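# Press the magnet-marked post's gauge pin fully in

## Task

Find the post on the checking fixture that has a yellow magnet on it, drive that post's gauge pin fully home and keep it there for one second (afterwards the spring may push it back out); do not disturb the other three pins, and do not move the magnet.

## Robot and tools

Robot: two UR20-type arms, left_arm and right_arm, each ending in a Robotiq 2F-85 two-finger gripper with a wrist camera (cam_left_wrist, cam_right_wrist, both 896x504). Calibrated bases in the scene frame: left_arm at (+0.060, +0.928, 0) m, right_arm at (-0.064, -0.817, 0) m, both nearly unrotated and level.

Frames: the scene frame has its origin at table-top height midway between the nominal bases, +z up, +x out over the table, and left_arm on the +y side. Reported hand positions (end_effector_position, m), quaternions and velocities are given in each arm's own base frame. Motion offsets use the axes of that arm's current Hand target. The gripper's fingers point along its +z and open and close along its y. end_effector_position is the point between the closed pads; closed fingertips reach about 19 mm past it. A camera block sticks out about 10 cm toward gripper +x.

Row layout (shared by execute_actions and move): one flat list of 18 numbers covering both arms: left dx, dy, dz, rx, ry, rz, left gripper position, force_limit, speed, then the same nine for the right arm. Pose numbers are offsets, not poses: they count from the Hand target as it stood when the action or move began, along that target's axes, scaled so 1.0 = 0.6 m or 180 degrees, range -1 to 1; rx, ry, rz form one rotation vector. Every row in a table counts from that same start, not from the row before. Sending six zeros re-asks for the present Hand target. Gripper numbers are absolute commands from -1 to 1: position +1 = fully open (85 mm), about -0.8 = pads touching, -1 = close until stopped; force_limit and speed scale grip force and finger speed (about 20, 85, 150 mm/s at -1, 0, +1). To leave a gripper unchanged, resend its last three numbers; a 0 is itself a command.

execute_actions(actions, cameras): actions is a list of actions; each action is a table of up to 15 rows, one per 1/30 s step, the last row held for the remaining steps. An empty list just returns state and images.

move(target, speed, blend, stop_force, zero, blocking, cameras): straight-line path of each gripper toward its offset target (one row, or a list of up to 15 rows all counted from the same start Hand targets). speed in m/s, 0.002 to 4.2 (default 0.25), turns capped at twice that in rad/s. blend in m rounds corners of a list. stop_force in N, 6 to 120, one value for both arms, ends an arm's path when its wrist sensor feels that much push against the motion; it is unreliable while the gripper turns and should be omitted when backing off a contact. zero (default true) re-zeros moving arms first. blocking=false returns early but cannot be used with stop_force. Paths do not avoid obstacles; avoid routing near an arm's own base. The result adds a move: line (done, off_target, moving, held, fault) and limits used (paced, held).

wait(seconds 0 to 10) holds the last commands; useful for the one-second hold. stop brakes a running move. zoom_image(camera, region [x0,y0,x1,y1], at most 504x504 px) enlarges part of the latest image. zero_wrist_force(arm) re-zeros that arm's force sensor. read_manual gives licence texts only. finished_scene(scene 1 to 3) ends the scene irreversibly; the first scene is practice.

Result lines: Hand target (last commanded pose after clipping; the gripper often rests slightly short of it), joint positions, velocities ("within noise" when still), joint torques, Wrist force and Wrist torque in gripper axes plus a peak line, Tool commands, gripper object_status (0 moving, 1 stopped opening, 2 stopped closing on something, 3 at requested spot) and position_measured in counts (3 open, 230 pads together).

Control notes: orientation commands are clipped to 32 degrees from the measured orientation each step; motion trails commands by about 0.2 s. Joint speed limits apply, so large moves may not finish within one result.

Cautions: arms are stiff, so a target even slightly beyond a firm surface can trip a fault. Around 150 N (plus or minus 25) of outside force, or joint torque reaching its limit (wrist joints 98.4 N m), stops the arm for 10 s. Press the pin slowly with stop_force set, aiming only a little past contact, and back off in the same reply. Do not hit the magnet or neighbouring pins, knock anything off the table, collide the arms with each other, or overheat motors by holding stretched poses or pushing toward targets that cannot be reached.

Each tool is called as name(argument=value, ...), one argument or row to a line, values as JSON.

## Session

execute_actions(
  actions=[],
)

Scene clock: 0.00 s.
left_arm: end_effector_position=(+0.6452, +0.5338, +0.3687) position_measured=3 object_status=3 end_effector_quat_wxyz=(+0.054, +0.895, -0.431, +0.101) | right_arm: end_effector_position=(+1.0094, -0.4085, +0.1239) position_measured=3 object_status=3 end_effector_quat_wxyz=(+0.497, -0.362, -0.574, -0.541)
Joint positions: left_arm=[0.541 -1.507 2.094 -2.179 -1.799 -1.706] | right_arm=[2.693 -2.576 -1.22 -2.623 2.507 -0.374]
Joint velocities: within noise
Joint torques (N m): no reading
Motor temperatures (°C): left_arm=[24 36 26 39 35 34] | right_arm=[29 36 36 38 34 39]
Wrist force (N): no reading
Wrist torque (N m): no reading
Wrist force, peak (N): no reading
Hand target: left_arm +0.6452, +0.5338, +0.3687; +0.054, +0.895, -0.431, +0.101 | right_arm +1.0094, -0.4085, +0.1239; +0.497, -0.362, -0.574, -0.541
Tool commands: left_gripper/position=+1.0 left_gripper/force_limit=+1.0 left_gripper/speed=+1.0 right_gripper/position=+1.0 right_gripper/force_limit=+1.0 right_gripper/speed=+1.0

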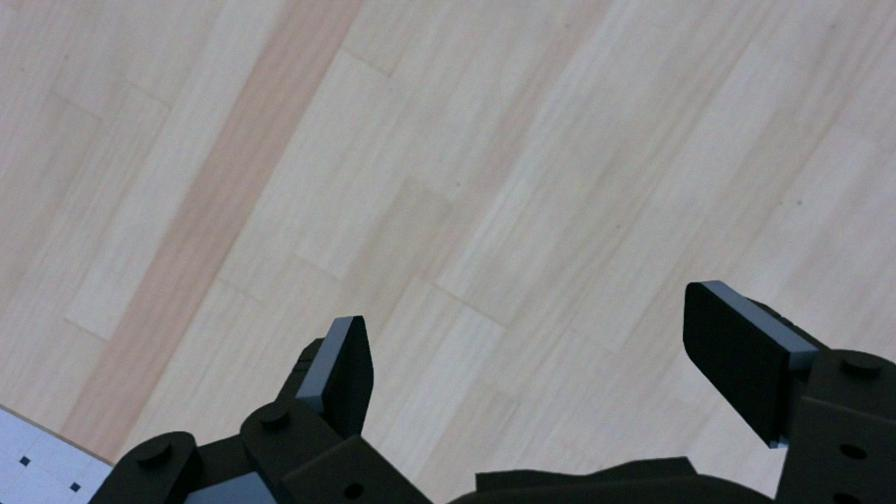

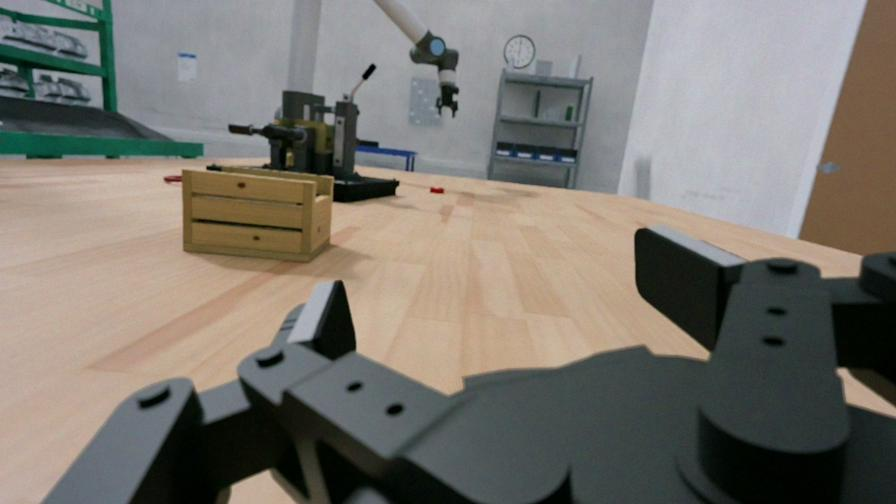

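zoom_image(
  camera="cam_right_wrist",
  region=[150, 50, 470, 270],
)

zoom_image(
  camera="cam_left_wrist",
  region=[0, 380, 150, 504],
)

Scaled by 1.575 from the camera's 896x504 image, which has a finer 1280x720 frame.

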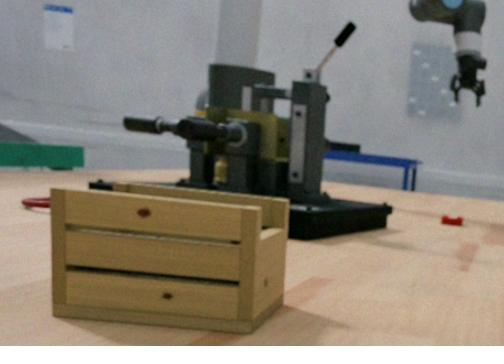

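Scaled by 3.360 from the camera's 896x504 image, which has a finer 1280x720 frame.

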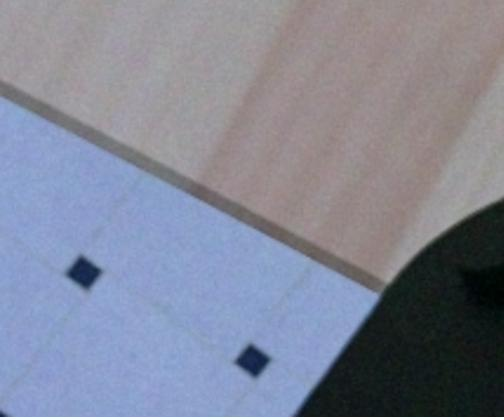

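move(
  target=[0,0,0,0,0,0,1,1,1,0.49,0.187,0.797,0,-0.167,0,-1,0,0],
  speed=0.5,
  cameras=["cam_right_wrist"],
)

Scene clock: 3.90 s.
left_arm: end_effector_position=(+0.6452, +0.5338, +0.3687) position_measured=3 object_status=3 end_effector_quat_wxyz=(+0.054, +0.895, -0.431, +0.101) | right_arm: end_effector_position=(+0.9591, +0.0413, +0.4743) position_measured=232 object_status=3 end_effector_quat_wxyz=(-0.332, +0.490, +0.683, +0.429)
Joint positions: left_arm=[0.541 -1.507 2.094 -2.179 -1.799 -1.706] | right_arm=[3.076 -1.845 -1.908 -1.182 2.705 1.037]
Joint velocities: within noise
Joint torques (N m): left_arm=[2.96 -102.68 -100.92 -10.51 -1.37 0.01] | right_arm=[20.29 155.91 74.66 14.43 0.55 4.96]
Motor temperatures (°C): left_arm=[24 36 26 39 35 34] | right_arm=[29 36 36 38 34 39]
Wrist force (N): left_arm=[0.0 -0.3 -0.2] | right_arm=[-1.5 1.4 1.0]
Wrist torque (N m): left_arm=[-0.05 0.01 0.00] | right_arm=[0.61 0.48 -0.16]
Wrist force, peak (N): left_arm=[0.5 -0.6 -0.1] | right_arm=[2.8 1.5 4.4]
Hand target: left_arm +0.6452, +0.5338, +0.3687; +0.054, +0.895, -0.431, +0.101 | right_arm +0.9591, +0.0414, +0.4743; -0.332, +0.490, +0.683, +0.429
Off the commanded pose: left_arm 0.000 m, 0 deg | right_arm 0.000 m, 0 deg.
move: done
camera_calibration:
cam_right_wrist: T_world_to_cam=[[0.989475, 0.0235725, 0.142769, -1.00103], [0.123871, -0.647981, -0.751516, 0.273908], [0.0747963, 0.761291, -0.644081, 0.330304], [0, 0, 0, 1]] pos_world=[0.931861, -0.0503736, 0.561504]
Images, in order (width x height): cam_right_wrist 896x504.

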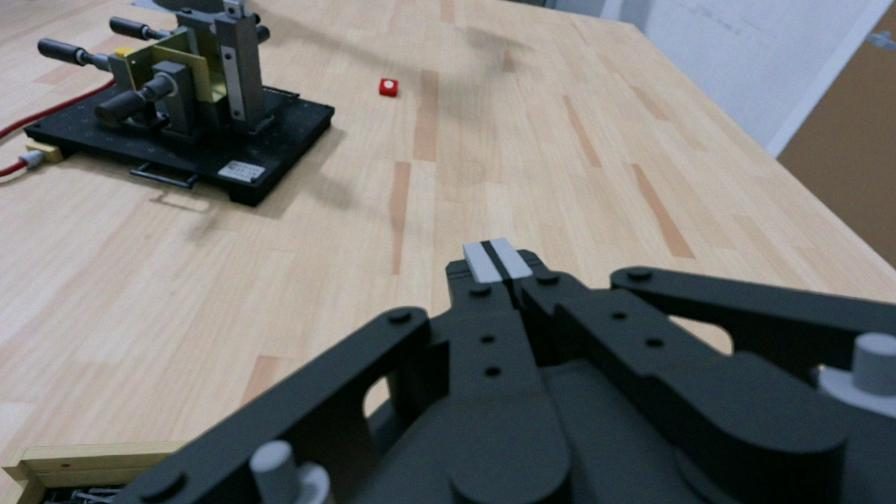

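zoom_image(
  camera="cam_right_wrist",
  region=[0, 0, 360, 210],
)

Scaled by 1.400 from the camera's 896x504 image, which has a finer 1280x720 frame.

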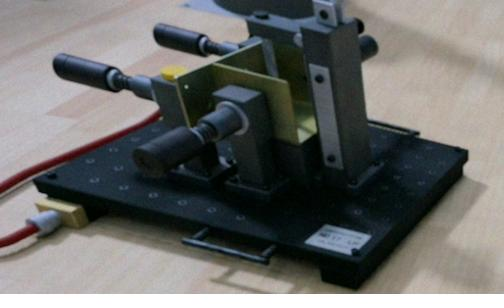

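move(
  target=[0,0,0,0,0,0,1,1,1,0.62,-0.796,0.993,0.259,-0.274,-0.264,-1,0,0],
  speed=0.7,
  cameras=["cam_right_wrist"],
)

Scene clock: 7.60 s.
left_arm: end_effector_position=(+0.6452, +0.5338, +0.3687) position_measured=3 object_status=3 end_effector_quat_wxyz=(+0.054, +0.895, -0.431, +0.101) | right_arm: end_effector_position=(+0.3723, +0.6536, +0.4288) position_measured=232 object_status=3 end_effector_quat_wxyz=(+0.001, +0.153, +0.988, +0.000)
Joint positions: left_arm=[0.541 -1.507 2.094 -2.179 -1.799 -1.706] | right_arm=[4.466 -1.472 -2.138 -1.102 1.57 1.632]
Joint velocities: within noise
Joint torques (N m): left_arm=[5.19 -108.16 -99.09 -11.38 -1.21 1.24] | right_arm=[25.09 39.5 108.95 4.19 -3.95 5.85]
Motor temperatures (°C): left_arm=[24 36 26 39 35 34] | right_arm=[29 36 36 38 34 39]
Wrist force (N): left_arm=[0.1 -0.2 0.0] | right_arm=[-1.4 3.3 1.8]
Wrist torque (N m): left_arm=[-0.02 -0.02 0.00] | right_arm=[1.66 0.35 -0.42]
Wrist force, peak (N): left_arm=[0.1 -0.5 -0.5] | right_arm=[6.1 7.4 1.7]
Hand target: left_arm +0.6452, +0.5338, +0.3687; +0.054, +0.895, -0.431, +0.101 | right_arm +0.3722, +0.6537, +0.4288; +0.001, +0.153, +0.988, +0.000
Off the commanded pose: left_arm 0.000 m, 0 deg | right_arm 0.000 m, 0 deg.
move: done
camera_calibration:
cam_right_wrist: T_world_to_cam=[[0.454064, 0.888105, 0.0713799, -0.763457], [0.843953, -0.454401, 0.285066, -0.12993], [0.285604, -0.0691967, -0.955846, 0.47678], [0, 0, 0, 1]] pos_world=[0.320143, 0.651982, 0.547262]
Images, in order (width x height): cam_right_wrist 896x504.

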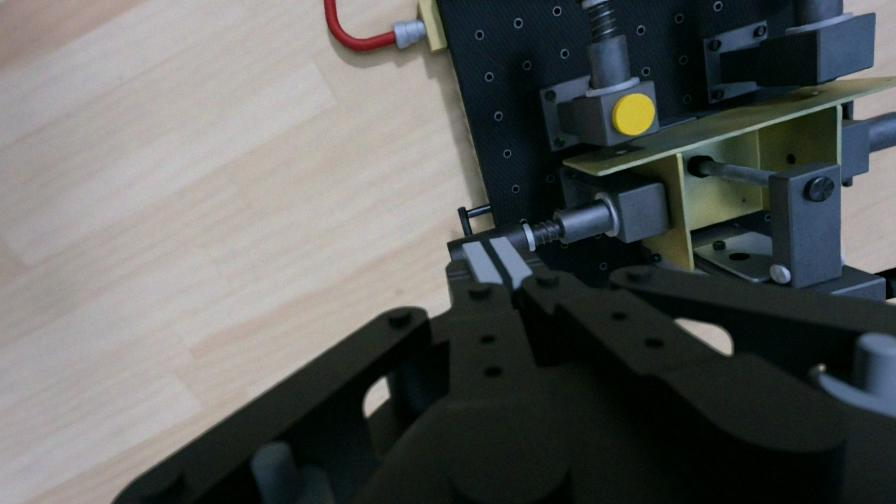

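move(
  target=[0,0,0,0,0,0,1,1,1,0.28,0.05,0,0,0,0,-1,0,0],
  speed=0.7,
  cameras=["cam_right_wrist"],
)

Scene clock: 10.03 s.
left_arm: end_effector_position=(+0.6452, +0.5338, +0.3687) position_measured=3 object_status=3 end_effector_quat_wxyz=(+0.054, +0.895, -0.431, +0.101) | right_arm: end_effector_position=(+0.2213, +0.7332, +0.4286) position_measured=232 object_status=3 end_effector_quat_wxyz=(+0.001, +0.153, +0.988, +0.000)
Joint positions: left_arm=[0.541 -1.507 2.094 -2.179 -1.799 -1.706] | right_arm=[4.685 -1.489 -2.122 -1.1 1.569 1.852]
Joint velocities: within noise
Joint torques (N m): left_arm=[-1.86 -105.35 -104.65 -11.89 -0.64 1.79] | right_arm=[24.4 37.86 109.2 15.41 -4.19 4.22]
Motor temperatures (°C): left_arm=[24 36 26 39 35 34] | right_arm=[29 36 36 38 34 39]
Wrist force (N): left_arm=[0.0 -0.4 0.0] | right_arm=[-1.2 3.0 2.6]
Wrist torque (N m): left_arm=[-0.06 0.00 0.00] | right_arm=[1.60 0.46 -0.29]
Wrist force, peak (N): left_arm=[-0.2 -0.7 0.1] | right_arm=[-5.7 2.8 1.8]
Hand target: left_arm +0.6452, +0.5338, +0.3687; +0.054, +0.895, -0.431, +0.101 | right_arm +0.2212, +0.7332, +0.4286; +0.001, +0.153, +0.988, +0.000
Off the commanded pose: left_arm 0.000 m, 0 deg | right_arm 0.000 m, 0 deg.
move: done
camera_calibration:
cam_right_wrist: T_world_to_cam=[[0.454036, 0.888135, 0.0711818, -0.765527], [0.843969, -0.454312, 0.285161, 0.0335294], [0.285601, -0.0693983, -0.955833, 0.525335], [0, 0, 0, 1]] pos_world=[0.169243, 0.731582, 0.547063]
Images, in order (width x height): cam_right_wrist 896x504.

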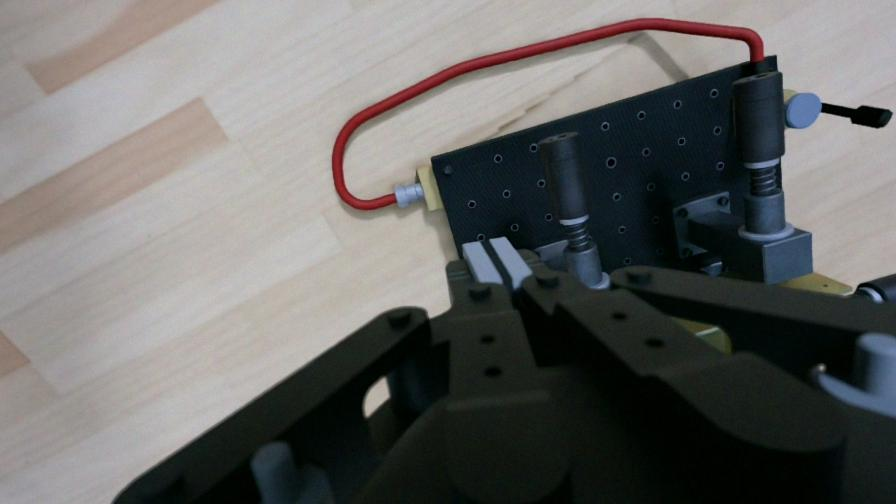

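zoom_image(
  camera="cam_right_wrist",
  region=[460, 80, 660, 300],
)

Scaled by 2.291 from the camera's 896x504 image, which has a finer 1280x720 frame.

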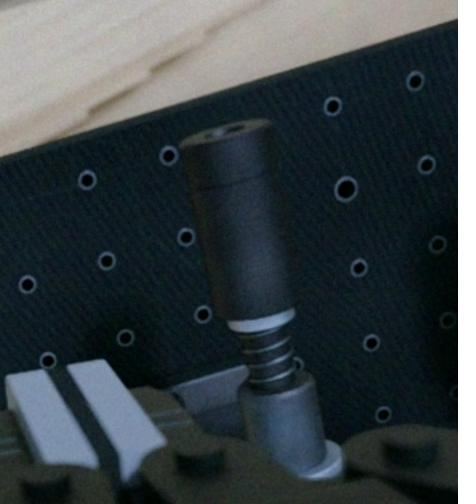

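move(
  target=[0,0,0,0,0,0,1,1,1,0.075,0.237,0.05,0,0,0,-1,0,0],
  speed=0.7,
  cameras=["cam_right_wrist"],
)

zoom_image(
  camera="cam_right_wrist",
  region=[200, 40, 600, 340],
)

Scene clock: 12.57 s.
left_arm: end_effector_position=(+0.6452, +0.5338, +0.3687) position_measured=3 object_status=3 end_effector_quat_wxyz=(+0.054, +0.895, -0.431, +0.101) | right_arm: end_effector_position=(+0.2214, +0.8822, +0.3987) position_measured=232 object_status=3 end_effector_quat_wxyz=(+0.001, +0.153, +0.988, +0.000)
Joint positions: left_arm=[0.541 -1.507 2.094 -2.179 -1.799 -1.706] | right_arm=[4.69 -1.679 -1.976 -1.057 1.569 1.856]
Joint velocities: within noise
Joint torques (N m): left_arm=[1.8 -106.65 -102.12 -12.24 -0.77 1.73] | right_arm=[-18.91 86.41 109.34 14.89 4.04 -7.12]
Motor temperatures (°C): left_arm=[24 36 26 39 35 34] | right_arm=[29 36 36 38 34 39]
Wrist force (N): left_arm=[0.0 0.0 0.0] | right_arm=[-1.7 3.4 2.4]
Wrist torque (N m): left_arm=[-0.01 0.00 0.00] | right_arm=[1.55 0.52 -0.40]
Wrist force, peak (N): left_arm=[0.1 -0.6 -0.1] | right_arm=[0.1 7.6 3.3]
Hand target: left_arm +0.6452, +0.5338, +0.3687; +0.054, +0.895, -0.431, +0.101 | right_arm +0.2215, +0.8824, +0.3986; +0.001, +0.153, +0.988, +0.000
Off the commanded pose: left_arm 0.000 m, 0 deg | right_arm 0.000 m, 0 deg.
move: done
camera_calibration:
cam_right_wrist: T_world_to_cam=[[0.453939, 0.888183, 0.0712046, -0.895761], [0.84398, -0.454218, 0.285279, 0.109631], [0.285723, -0.0694043, -0.955796, 0.506966], [0, 0, 0, 1]] pos_world=[0.169243, 0.880582, 0.517063]
Images, in order (width x height): cam_right_wrist 896x504.

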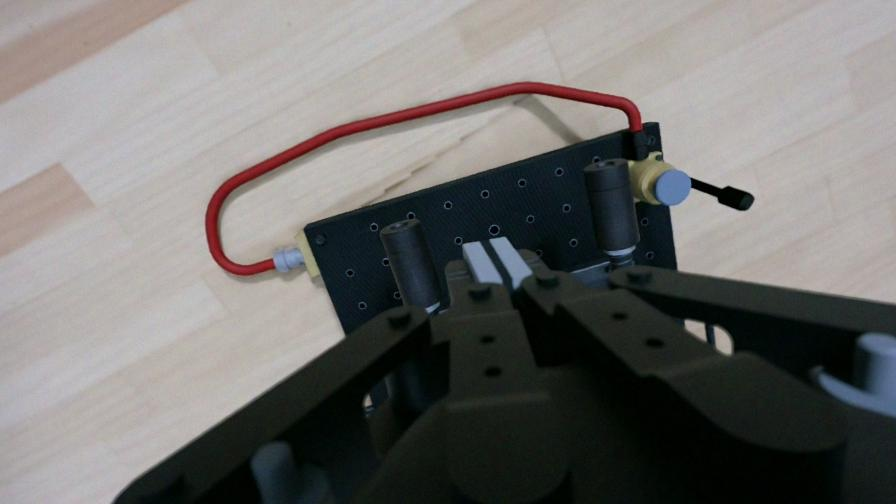

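Scaled by 1.260 from the camera's 896x504 image, which has a finer 1280x720 frame.

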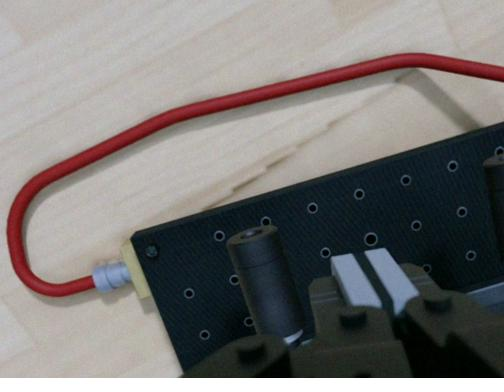

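move(
  target=[0,0,0,0,0,0,1,1,1,0.024,-0.0817,0.406,0,0,-0.034,-1,0,0],
  speed=0.3,
  cameras=["cam_right_wrist"],
)

zoom_image(
  camera="cam_right_wrist",
  region=[300, 120, 700, 400],
)

Scene clock: 15.23 s.
left_arm: end_effector_position=(+0.6452, +0.5338, +0.3687) position_measured=3 object_status=3 end_effector_quat_wxyz=(+0.054, +0.895, -0.431, +0.101) | right_arm: end_effector_position=(+0.1932, +0.8401, +0.1551) position_measured=232 object_status=3 end_effector_quat_wxyz=(+0.001, +0.100, +0.995, +0.000)
Joint positions: left_arm=[0.541 -1.507 2.094 -2.179 -1.799 -1.706] | right_arm=[4.722 -1.842 -2.209 -0.661 1.569 1.782]
Joint velocities: within noise
Joint torques (N m): left_arm=[0.14 -112.96 -104.3 -13 -0.49 1.67] | right_arm=[19.33 100.16 55.9 15.56 2.69 -6.65]
Motor temperatures (°C): left_arm=[24 36 26 39 35 34] | right_arm=[29 36 36 37 34 39]
Wrist force (N): left_arm=[0.0 -0.3 -0.1] | right_arm=[-1.4 3.7 1.1]
Wrist torque (N m): left_arm=[-0.05 0.01 0.00] | right_arm=[1.96 0.41 -0.39]
Wrist force, peak (N): left_arm=[-0.5 -0.4 0.3] | right_arm=[-1.5 2.9 4.8]
Hand target: left_arm +0.6452, +0.5338, +0.3687; +0.054, +0.895, -0.431, +0.101 | right_arm +0.1932, +0.8401, +0.1550; +0.001, +0.100, +0.995, +0.000
Off the commanded pose: left_arm 0.000 m, 0 deg | right_arm 0.000 m, 0 deg.
move: done
camera_calibration:
cam_right_wrist: T_world_to_cam=[[0.35676, 0.93149, 0.0710483, -0.845861], [0.88757, -0.361699, 0.285294, 0.0976218], [0.291447, -0.0387213, -0.955803, 0.252476], [0, 0, 0, 1]] pos_world=[0.14154, 0.832998, 0.273563]
Images, in order (width x height): cam_right_wrist 896x504.

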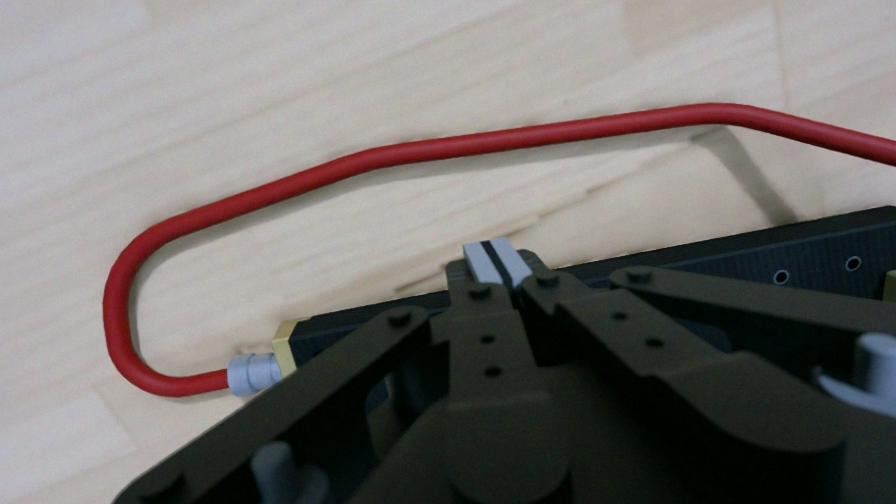

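Scaled by 1.260 from the camera's 896x504 image, which has a finer 1280x720 frame.

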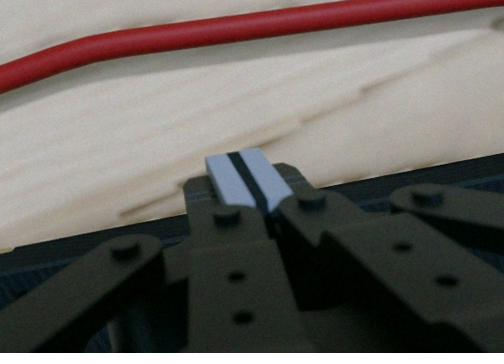

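move(
  target=[0,0,0,0,0,0,1,1,1,-0.2,0,0,0,0,0,-1,0,0],
  speed=0.04,
  stop_force=15,
  cameras=["cam_right_wrist"],
)

Scene clock: 17.67 s.
left_arm: end_effector_position=(+0.6452, +0.5338, +0.3687) position_measured=3 object_status=3 end_effector_quat_wxyz=(+0.054, +0.895, -0.431, +0.101) | right_arm: end_effector_position=(+0.2478, +0.8289, +0.1551) position_measured=232 object_status=3 end_effector_quat_wxyz=(+0.000, +0.101, +0.995, +0.000)
Joint positions: left_arm=[0.541 -1.507 2.094 -2.179 -1.799 -1.706] | right_arm=[4.656 -1.845 -2.204 -0.663 1.572 1.717]
Joint velocities: within noise
Joint torques (N m): left_arm=[3.34 -110.66 -105.92 -12.64 -0.87 1.2] | right_arm=[-9.2 117.96 68.47 10.44 -0.78 -2.38]
Motor temperatures (°C): left_arm=[24 36 26 39 35 34] | right_arm=[29 36 36 37 34 39]
Wrist force (N): left_arm=[0.3 -0.4 0.1] | right_arm=[12.8 4.1 7.9]
Wrist torque (N m): left_arm=[-0.07 -0.05 0.00] | right_arm=[2.09 -0.32 -0.48]
Wrist force, peak (N): left_arm=[-0.1 -0.8 -0.2] | right_arm=[114.2 -2.0 -0.7]
Hand target: left_arm +0.6452, +0.5338, +0.3687; +0.054, +0.895, -0.431, +0.101 | right_arm +0.2478, +0.8289, +0.1551; +0.000, +0.101, +0.995, +0.000 (not the last commanded pose)
Tool commands: left_gripper/position=+1.0 left_gripper/force_limit=+1.0 left_gripper/speed=+1.0 right_gripper/position=-1.0 right_gripper/force_limit=+0.003922 right_gripper/speed=+0.003922
Off the commanded pose: left_arm 0.000 m, 0 deg | right_arm 0.064 m, 0 deg.
FORCE FAULT: contact force on the right arm reached its limit, and that arm stopped. The contact can be on any part of that arm, not only on its tool. That arm's remaining commands of this call were not run. That arm is still stopped at the end of this call. That arm stays stopped for about 9 more seconds. Until then a move that you send moves the other arm only, and its call returns only when the move has ended. Once the stop has ended, the next robot result says so. If the stop ends while you think or write, that arm runs what you send next, counted from a new Hand target: where the arm stands when the stop ends. While its stop runs, that arm takes no new command, but its gripper still runs the gripper command that each later call begins with. Until it ends, the stop uses up actions while you think or wait. An arm that is not stopped still takes commands.
move: fault (right_arm; stop_force had ended the path)
camera_calibration:
cam_right_wrist: T_world_to_cam=[[0.358395, 0.9309, 0.0705596, -0.854774], [0.887614, -0.363199, 0.283246, 0.0467272], [0.289301, -0.0388844, -0.956448, 0.236894], [0, 0, 0, 1]] pos_world=[0.196337, 0.821892, 0.273654]
Images, in order (width x height): cam_right_wrist 896x504.

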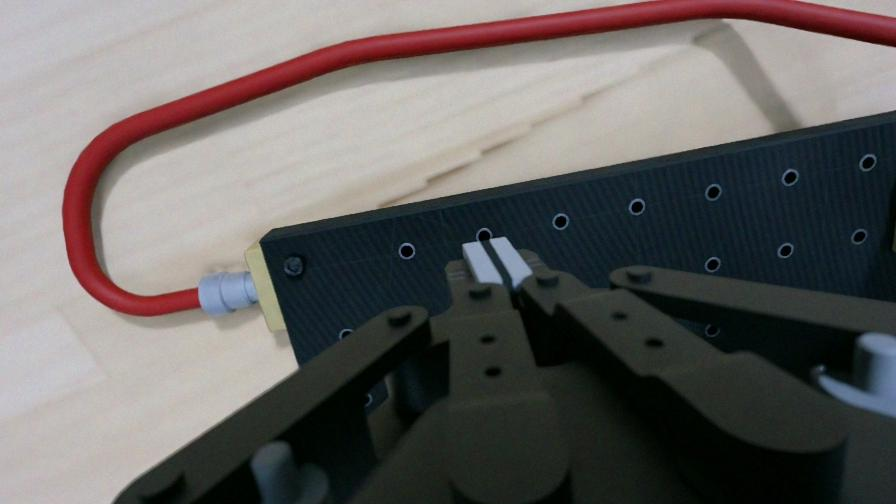

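wait(
  seconds=10,
  cameras=[],
)

Scene clock: 28.03 s.
left_arm: end_effector_position=(+0.6452, +0.5338, +0.3687) position_measured=3 object_status=3 end_effector_quat_wxyz=(+0.054, +0.895, -0.431, +0.101) | right_arm: end_effector_position=(+0.2478, +0.8289, +0.1551) position_measured=232 object_status=3 end_effector_quat_wxyz=(+0.000, +0.101, +0.995, +0.000)
Joint positions: left_arm=[0.541 -1.507 2.094 -2.179 -1.799 -1.706] | right_arm=[4.656 -1.845 -2.204 -0.663 1.572 1.717]
Joint velocities: within noise
Joint torques (N m): left_arm=[4.62 -109.73 -104.82 -11.38 -1.02 1.17] | right_arm=[-8.71 118.56 72.09 10.55 -0.71 -2.08]
Motor temperatures (°C): left_arm=[24 36 26 39 35 34] | right_arm=[29 36 36 37 34 39]
Wrist force (N): left_arm=[-0.2 -0.3 -0.2] | right_arm=[12.7 4.6 7.7]
Wrist torque (N m): left_arm=[-0.05 0.05 0.00] | right_arm=[2.18 -0.29 -0.48]
Wrist force, peak (N): left_arm=[0.0 -0.6 -0.2] | right_arm=[12.9 4.5 8.3]
Hand target: left_arm +0.6452, +0.5338, +0.3687; +0.054, +0.895, -0.431, +0.101 | right_arm +0.2478, +0.8289, +0.1551; +0.000, +0.101, +0.995, +0.000 (not the last commanded pose)
Tool commands: left_gripper/position=+1.0 left_gripper/force_limit=+1.0 left_gripper/speed=+1.0 right_gripper/position=-1.0 right_gripper/force_limit=+0.003922 right_gripper/speed=+0.003922
Off the commanded pose: left_arm 0.000 m, 0 deg | right_arm 0.064 m, 0 deg.
FORCE FAULT, CONTINUED: the right arm's stop, for the force fault that an earlier result reported, is over. The rest of the stop counts as 19 of the actions that you can send in this scene. During its stop the right arm's controller moved it back a little. That arm's target is now where it stood when the stop ended, not its last command. That arm accepts commands again.
wait: 10.00 s; at rest from the start
No camera images: "cameras" was empty.

move(
  target=[0,0,0,0,0,0,1,1,1,-0.05,0,0,0,0,0,-1,0,0],
  speed=0.008,
  stop_force=25,
  cameras=[],
)

Scene clock: 29.20 s.
left_arm: end_effector_position=(+0.6452, +0.5338, +0.3687) position_measured=3 object_status=3 end_effector_quat_wxyz=(+0.054, +0.895, -0.431, +0.101) | right_arm: end_effector_position=(+0.2492, +0.8287, +0.1551) position_measured=232 object_status=3 end_effector_quat_wxyz=(+0.000, +0.101, +0.995, +0.000)
Joint positions: left_arm=[0.541 -1.507 2.094 -2.179 -1.799 -1.706] | right_arm=[4.654 -1.845 -2.204 -0.663 1.572 1.715]
Joint velocities: within noise
Joint torques (N m): left_arm=[3.77 -113.45 -106.32 -11.25 -0.58 1.67] | right_arm=[-15.69 116.02 59.29 7.58 -16.54 5.39]
Motor temperatures (°C): left_arm=[24 36 26 39 35 34] | right_arm=[29 36 36 37 34 39]
Wrist force (N): left_arm=[0.2 -0.3 -0.3] | right_arm=[38.0 -2.4 8.6]
Wrist torque (N m): left_arm=[-0.05 -0.03 0.00] | right_arm=[1.99 -0.88 -0.58]
Wrist force, peak (N): left_arm=[-0.2 -0.6 -0.2] | right_arm=[54.5 1.3 9.7]
Hand target: left_arm +0.6452, +0.5338, +0.3687; +0.054, +0.895, -0.431, +0.101 | right_arm +0.2491, +0.8286, +0.1551; +0.000, +0.101, +0.995, +0.000 (not the last commanded pose)
Off the commanded pose: left_arm 0.000 m, 0 deg | right_arm 0.029 m, 0 deg.
move: contact (right_arm)
No camera images: "cameras" was empty.

wait(
  seconds=1.3,
  cameras=[],
)

move(
  target=[0,0,0,0,0,0,1,1,1,0.01,0,0,0,0,0,-1,0,0],
  speed=0.05,
  cameras=[],
)

move(
  target=[0,0,0,0,0,0,1,1,1,0.01,0,0,0,0,0,-1,0,0],
  speed=0.05,
  cameras=[],
)

move(
  target=[0,0,0,0,0,0,1,1,1,0.01,0,0,0,0,0,-1,0,0],
  speed=0.05,
  cameras=[],
)

move(
  target=[0,0,0,0,0,0,1,1,1,0.01,0,0,0,0,0,-1,0,0],
  speed=0.05,
  cameras=[],
)

move(
  target=[0,0,0,0,0,0,1,1,1,0.1,0,0,0,0,0,-1,0,0],
  speed=0.1,
  cameras=[],
)

Scene clock: 30.93 s.
left_arm: end_effector_position=(+0.6452, +0.5338, +0.3687) position_measured=3 object_status=3 end_effector_quat_wxyz=(+0.054, +0.895, -0.431, +0.101) | right_arm: end_effector_position=(+0.2491, +0.8286, +0.1551) position_measured=232 object_status=3 end_effector_quat_wxyz=(+0.000, +0.101, +0.995, +0.000)
Joint positions: left_arm=[0.541 -1.507 2.094 -2.179 -1.799 -1.706] | right_arm=[4.654 -1.845 -2.204 -0.663 1.572 1.715]
Joint velocities: within noise
Joint torques (N m): left_arm=[5.26 -112.53 -105.61 -11.4 0.38 1.56] | right_arm=[-11.3 129.15 54.79 11.86 -13.13 5.58]
Motor temperatures (°C): left_arm=[24 36 26 39 35 34] | right_arm=[28 36 36 37 34 39]
Wrist force (N): left_arm=[0.1 -0.1 0.2] | right_arm=[36.3 1.4 4.5]
Wrist torque (N m): left_arm=[0.00 -0.02 0.00] | right_arm=[2.02 -0.90 -0.62]
Wrist force, peak (N): left_arm=[0.3 -0.8 0.0] | right_arm=[38.2 -2.5 8.5]
Hand target: left_arm +0.6452, +0.5338, +0.3687; +0.054, +0.895, -0.431, +0.101 | right_arm +0.2491, +0.8286, +0.1551; +0.000, +0.101, +0.995, +0.000 (not the last commanded pose)
Tool commands: left_gripper/position=+1.0 left_gripper/force_limit=+1.0 left_gripper/speed=+1.0 right_gripper/position=-1.0 right_gripper/force_limit=+0.0 right_gripper/speed=+0.0
Off the commanded pose: left_arm 0.000 m, 0 deg | right_arm 0.029 m, 0 deg.
wait: 1.30 s; at rest from the start
No camera images: "cameras" was empty.

Scene clock: 31.63 s.
left_arm: end_effector_position=(+0.6452, +0.5338, +0.3687) position_measured=3 object_status=3 end_effector_quat_wxyz=(+0.054, +0.895, -0.431, +0.101) | right_arm: end_effector_position=(+0.2434, +0.8298, +0.1551) position_measured=232 object_status=3 end_effector_quat_wxyz=(+0.000, +0.101, +0.995, +0.000)
Joint positions: left_arm=[0.541 -1.507 2.094 -2.179 -1.799 -1.706] | right_arm=[4.661 -1.845 -2.205 -0.662 1.572 1.722]
Joint velocities: within noise
Joint torques (N m): left_arm=[3.22 -115.72 -106.17 -11.28 0.05 0.26] | right_arm=[8.99 133.72 58.32 15.33 2.24 5.94]
Motor temperatures (°C): left_arm=[24 36 26 39 35 34] | right_arm=[28 36 36 37 34 39]
Wrist force (N): left_arm=[0.2 -0.2 -0.2] | right_arm=[9.6 0.9 8.5]
Wrist torque (N m): left_arm=[-0.02 -0.03 0.00] | right_arm=[1.88 -0.06 -0.43]
Wrist force, peak (N): left_arm=[-0.1 -0.4 -0.5] | right_arm=[36.7 1.2 4.8]
Hand target: left_arm +0.6452, +0.5338, +0.3687; +0.054, +0.895, -0.431, +0.101 | right_arm +0.2433, +0.8299, +0.1551; +0.000, +0.101, +0.995, +0.000
Off the commanded pose: left_arm 0.000 m, 0 deg | right_arm 0.000 m, 0 deg.
move: done
No camera images: "cameras" was empty.

Scene clock: 32.33 s.
left_arm: end_effector_position=(+0.6452, +0.5338, +0.3687) position_measured=3 object_status=3 end_effector_quat_wxyz=(+0.054, +0.895, -0.431, +0.101) | right_arm: end_effector_position=(+0.2375, +0.8310, +0.1551) position_measured=232 object_status=3 end_effector_quat_wxyz=(+0.000, +0.101, +0.995, +0.000)
Joint positions: left_arm=[0.541 -1.507 2.094 -2.179 -1.799 -1.706] | right_arm=[4.668 -1.844 -2.205 -0.662 1.572 1.729]
Joint velocities: within noise
Joint torques (N m): left_arm=[3.99 -113.63 -104.87 -11.18 -0.3 0.7] | right_arm=[5.39 133.93 57.04 15.44 2.95 5.2]
Motor temperatures (°C): left_arm=[24 36 26 39 35 34] | right_arm=[28 36 36 37 34 39]
Wrist force (N): left_arm=[0.0 -0.2 -0.4] | right_arm=[7.9 1.1 7.6]
Wrist torque (N m): left_arm=[-0.02 0.00 0.00] | right_arm=[1.83 -0.04 -0.42]
Wrist force, peak (N): left_arm=[0.0 -0.5 0.0] | right_arm=[9.9 1.0 8.3]
Hand target: left_arm +0.6452, +0.5338, +0.3687; +0.054, +0.895, -0.431, +0.101 | right_arm +0.2374, +0.8311, +0.1551; +0.000, +0.101, +0.995, +0.000
Off the commanded pose: left_arm 0.000 m, 0 deg | right_arm 0.000 m, 0 deg.
move: done
No camera images: "cameras" was empty.

Scene clock: 33.03 s.
left_arm: end_effector_position=(+0.6452, +0.5338, +0.3687) position_measured=3 object_status=3 end_effector_quat_wxyz=(+0.054, +0.895, -0.431, +0.101) | right_arm: end_effector_position=(+0.2317, +0.8322, +0.1551) position_measured=232 object_status=3 end_effector_quat_wxyz=(+0.000, +0.101, +0.995, +0.000)
Joint positions: left_arm=[0.541 -1.507 2.094 -2.179 -1.799 -1.706] | right_arm=[4.675 -1.844 -2.206 -0.662 1.572 1.736]
Joint velocities: within noise
Joint torques (N m): left_arm=[5.12 -114.49 -102.81 -11.03 -0.37 1.53] | right_arm=[25.29 137.31 59.76 15.02 2.42 3.36]
Motor temperatures (°C): left_arm=[24 36 26 39 35 34] | right_arm=[28 36 36 37 34 39]
Wrist force (N): left_arm=[0.2 -0.2 -0.3] | right_arm=[6.2 1.4 7.6]
Wrist torque (N m): left_arm=[-0.02 -0.04 0.00] | right_arm=[1.82 -0.02 -0.41]
Wrist force, peak (N): left_arm=[0.3 -0.5 -0.4] | right_arm=[7.9 1.2 7.8]
Hand target: left_arm +0.6452, +0.5338, +0.3687; +0.054, +0.895, -0.431, +0.101 | right_arm +0.2315, +0.8323, +0.1551; +0.000, +0.101, +0.995, +0.000
Off the commanded pose: left_arm 0.000 m, 0 deg | right_arm 0.000 m, 0 deg.
move: done
No camera images: "cameras" was empty.

Scene clock: 33.73 s.
left_arm: end_effector_position=(+0.6452, +0.5338, +0.3687) position_measured=3 object_status=3 end_effector_quat_wxyz=(+0.054, +0.895, -0.431, +0.101) | right_arm: end_effector_position=(+0.2258, +0.8334, +0.1551) position_measured=232 object_status=3 end_effector_quat_wxyz=(+0.000, +0.101, +0.995, +0.000)
Joint positions: left_arm=[0.541 -1.507 2.094 -2.179 -1.799 -1.706] | right_arm=[4.682 -1.844 -2.206 -0.662 1.572 1.743]
Joint velocities: within noise
Joint torques (N m): left_arm=[4.62 -114.25 -102.85 -11.26 -0.34 1.31] | right_arm=[20 133.02 57.61 15.15 2.21 5.09]
Motor temperatures (°C): left_arm=[24 36 26 39 35 34] | right_arm=[28 36 36 37 34 39]
Wrist force (N): left_arm=[0.0 -0.2 -0.2] | right_arm=[0.1 3.1 7.8]
Wrist torque (N m): left_arm=[-0.04 0.00 0.00] | right_arm=[1.87 0.15 -0.39]
Wrist force, peak (N): left_arm=[0.1 -0.6 -0.2] | right_arm=[5.7 1.6 7.8]
Hand target: left_arm +0.6452, +0.5338, +0.3687; +0.054, +0.895, -0.431, +0.101 | right_arm +0.2256, +0.8335, +0.1551; +0.000, +0.101, +0.995, +0.000
Off the commanded pose: left_arm 0.000 m, 0 deg | right_arm 0.000 m, 0 deg.
move: done
No camera images: "cameras" was empty.

Scene clock: 34.80 s.
left_arm: end_effector_position=(+0.6452, +0.5338, +0.3687) position_measured=3 object_status=3 end_effector_quat_wxyz=(+0.054, +0.895, -0.431, +0.101) | right_arm: end_effector_position=(+0.1670, +0.8455, +0.1552) position_measured=232 object_status=3 end_effector_quat_wxyz=(-0.001, +0.101, +0.995, +0.000)
Joint positions: left_arm=[0.541 -1.507 2.094 -2.179 -1.799 -1.706] | right_arm=[4.752 -1.842 -2.209 -0.661 1.572 1.813]
Joint velocities: within noise
Joint torques (N m): left_arm=[6.72 -112.31 -102.92 -11.16 -0.23 1.39] | right_arm=[23 118.93 75.3 12.77 -2.86 4.59]
Motor temperatures (°C): left_arm=[24 36 26 39 35 34] | right_arm=[28 36 36 37 34 39]
Wrist force (N): left_arm=[0.2 -0.2 -0.2] | right_arm=[-0.5 2.9 7.3]
Wrist torque (N m): left_arm=[-0.04 -0.03 0.00] | right_arm=[1.78 0.25 -0.38]
Wrist force, peak (N): left_arm=[-0.1 -0.7 -0.2] | right_arm=[-1.6 3.3 8.0]
Hand target: left_arm +0.6452, +0.5338, +0.3687; +0.054, +0.895, -0.431, +0.101 | right_arm +0.1669, +0.8455, +0.1552; +0.000, +0.101, +0.995, +0.000
Off the commanded pose: left_arm 0.000 m, 0 deg | right_arm 0.000 m, 0 deg.
move: done
No camera images: "cameras" was empty.

move(
  target=[
    [0,0,0,0,0,0,1,1,1,0,0,-0.5,0,0,0,-1,0,0],
    [0,0,0,0,0,0,1,1,1,-0.336,0.213,-0.79,0,0,0,-1,0,0],
  ],
  speed=0.4,
  blend=0.05,
  cameras=["cam_right_wrist"],
)

zoom_image(
  camera="cam_right_wrist",
  region=[200, 0, 700, 280],
)

Scene clock: 37.80 s.
left_arm: end_effector_position=(+0.6452, +0.5338, +0.3687) position_measured=3 object_status=3 end_effector_quat_wxyz=(+0.054, +0.895, -0.431, +0.101) | right_arm: end_effector_position=(+0.3904, +0.9299, +0.6289) position_measured=232 object_status=3 end_effector_quat_wxyz=(+0.000, +0.101, +0.995, +0.000)
Joint positions: left_arm=[0.541 -1.507 2.094 -2.179 -1.799 -1.706] | right_arm=[4.515 -1.7 -1.615 -1.397 1.572 1.576]
Joint velocities: within noise
Joint torques (N m): left_arm=[2.1 -116.36 -101.24 -10.67 -0.13 0.91] | right_arm=[-19.71 96.68 123.29 6.07 6.12 -6.04]
Motor temperatures (°C): left_arm=[24 36 26 39 35 34] | right_arm=[28 36 36 37 34 39]
Wrist force (N): left_arm=[-0.1 -0.2 -0.1] | right_arm=[-0.3 2.8 7.5]
Wrist torque (N m): left_arm=[-0.04 0.03 0.00] | right_arm=[1.56 0.23 -0.38]
Wrist force, peak (N): left_arm=[0.4 -0.5 -0.1] | right_arm=[-1.0 3.1 11.5]
Hand target: left_arm +0.6452, +0.5338, +0.3687; +0.054, +0.895, -0.431, +0.101 | right_arm +0.3905, +0.9299, +0.6290; +0.000, +0.101, +0.995, +0.000
Off the commanded pose: left_arm 0.000 m, 0 deg | right_arm 0.000 m, 0 deg.
move: done
camera_calibration:
cam_right_wrist: T_world_to_cam=[[0.358323, 0.930933, 0.0704886, -1.03319], [0.887681, -0.363114, 0.283143, -0.177425], [0.289182, -0.0388851, -0.956484, 0.652796], [0, 0, 0, 1]] pos_world=[0.338937, 0.922792, 0.747454]
Images, in order (width x height): cam_right_wrist 896x504.

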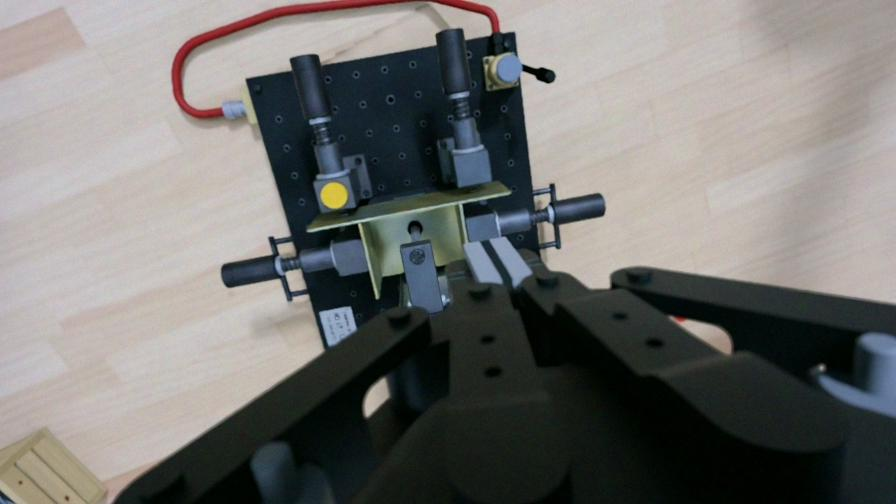

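Scaled by 1.008 from the camera's 896x504 image, which has a finer 1280x720 frame.

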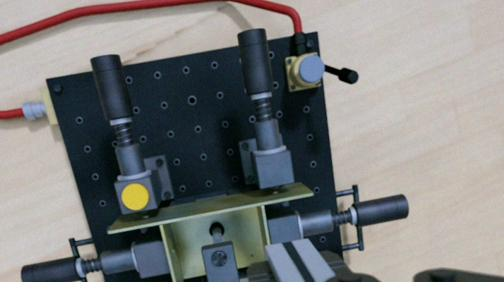

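finished_scene(
  scene=1,
)

The scene is finished: the task was done.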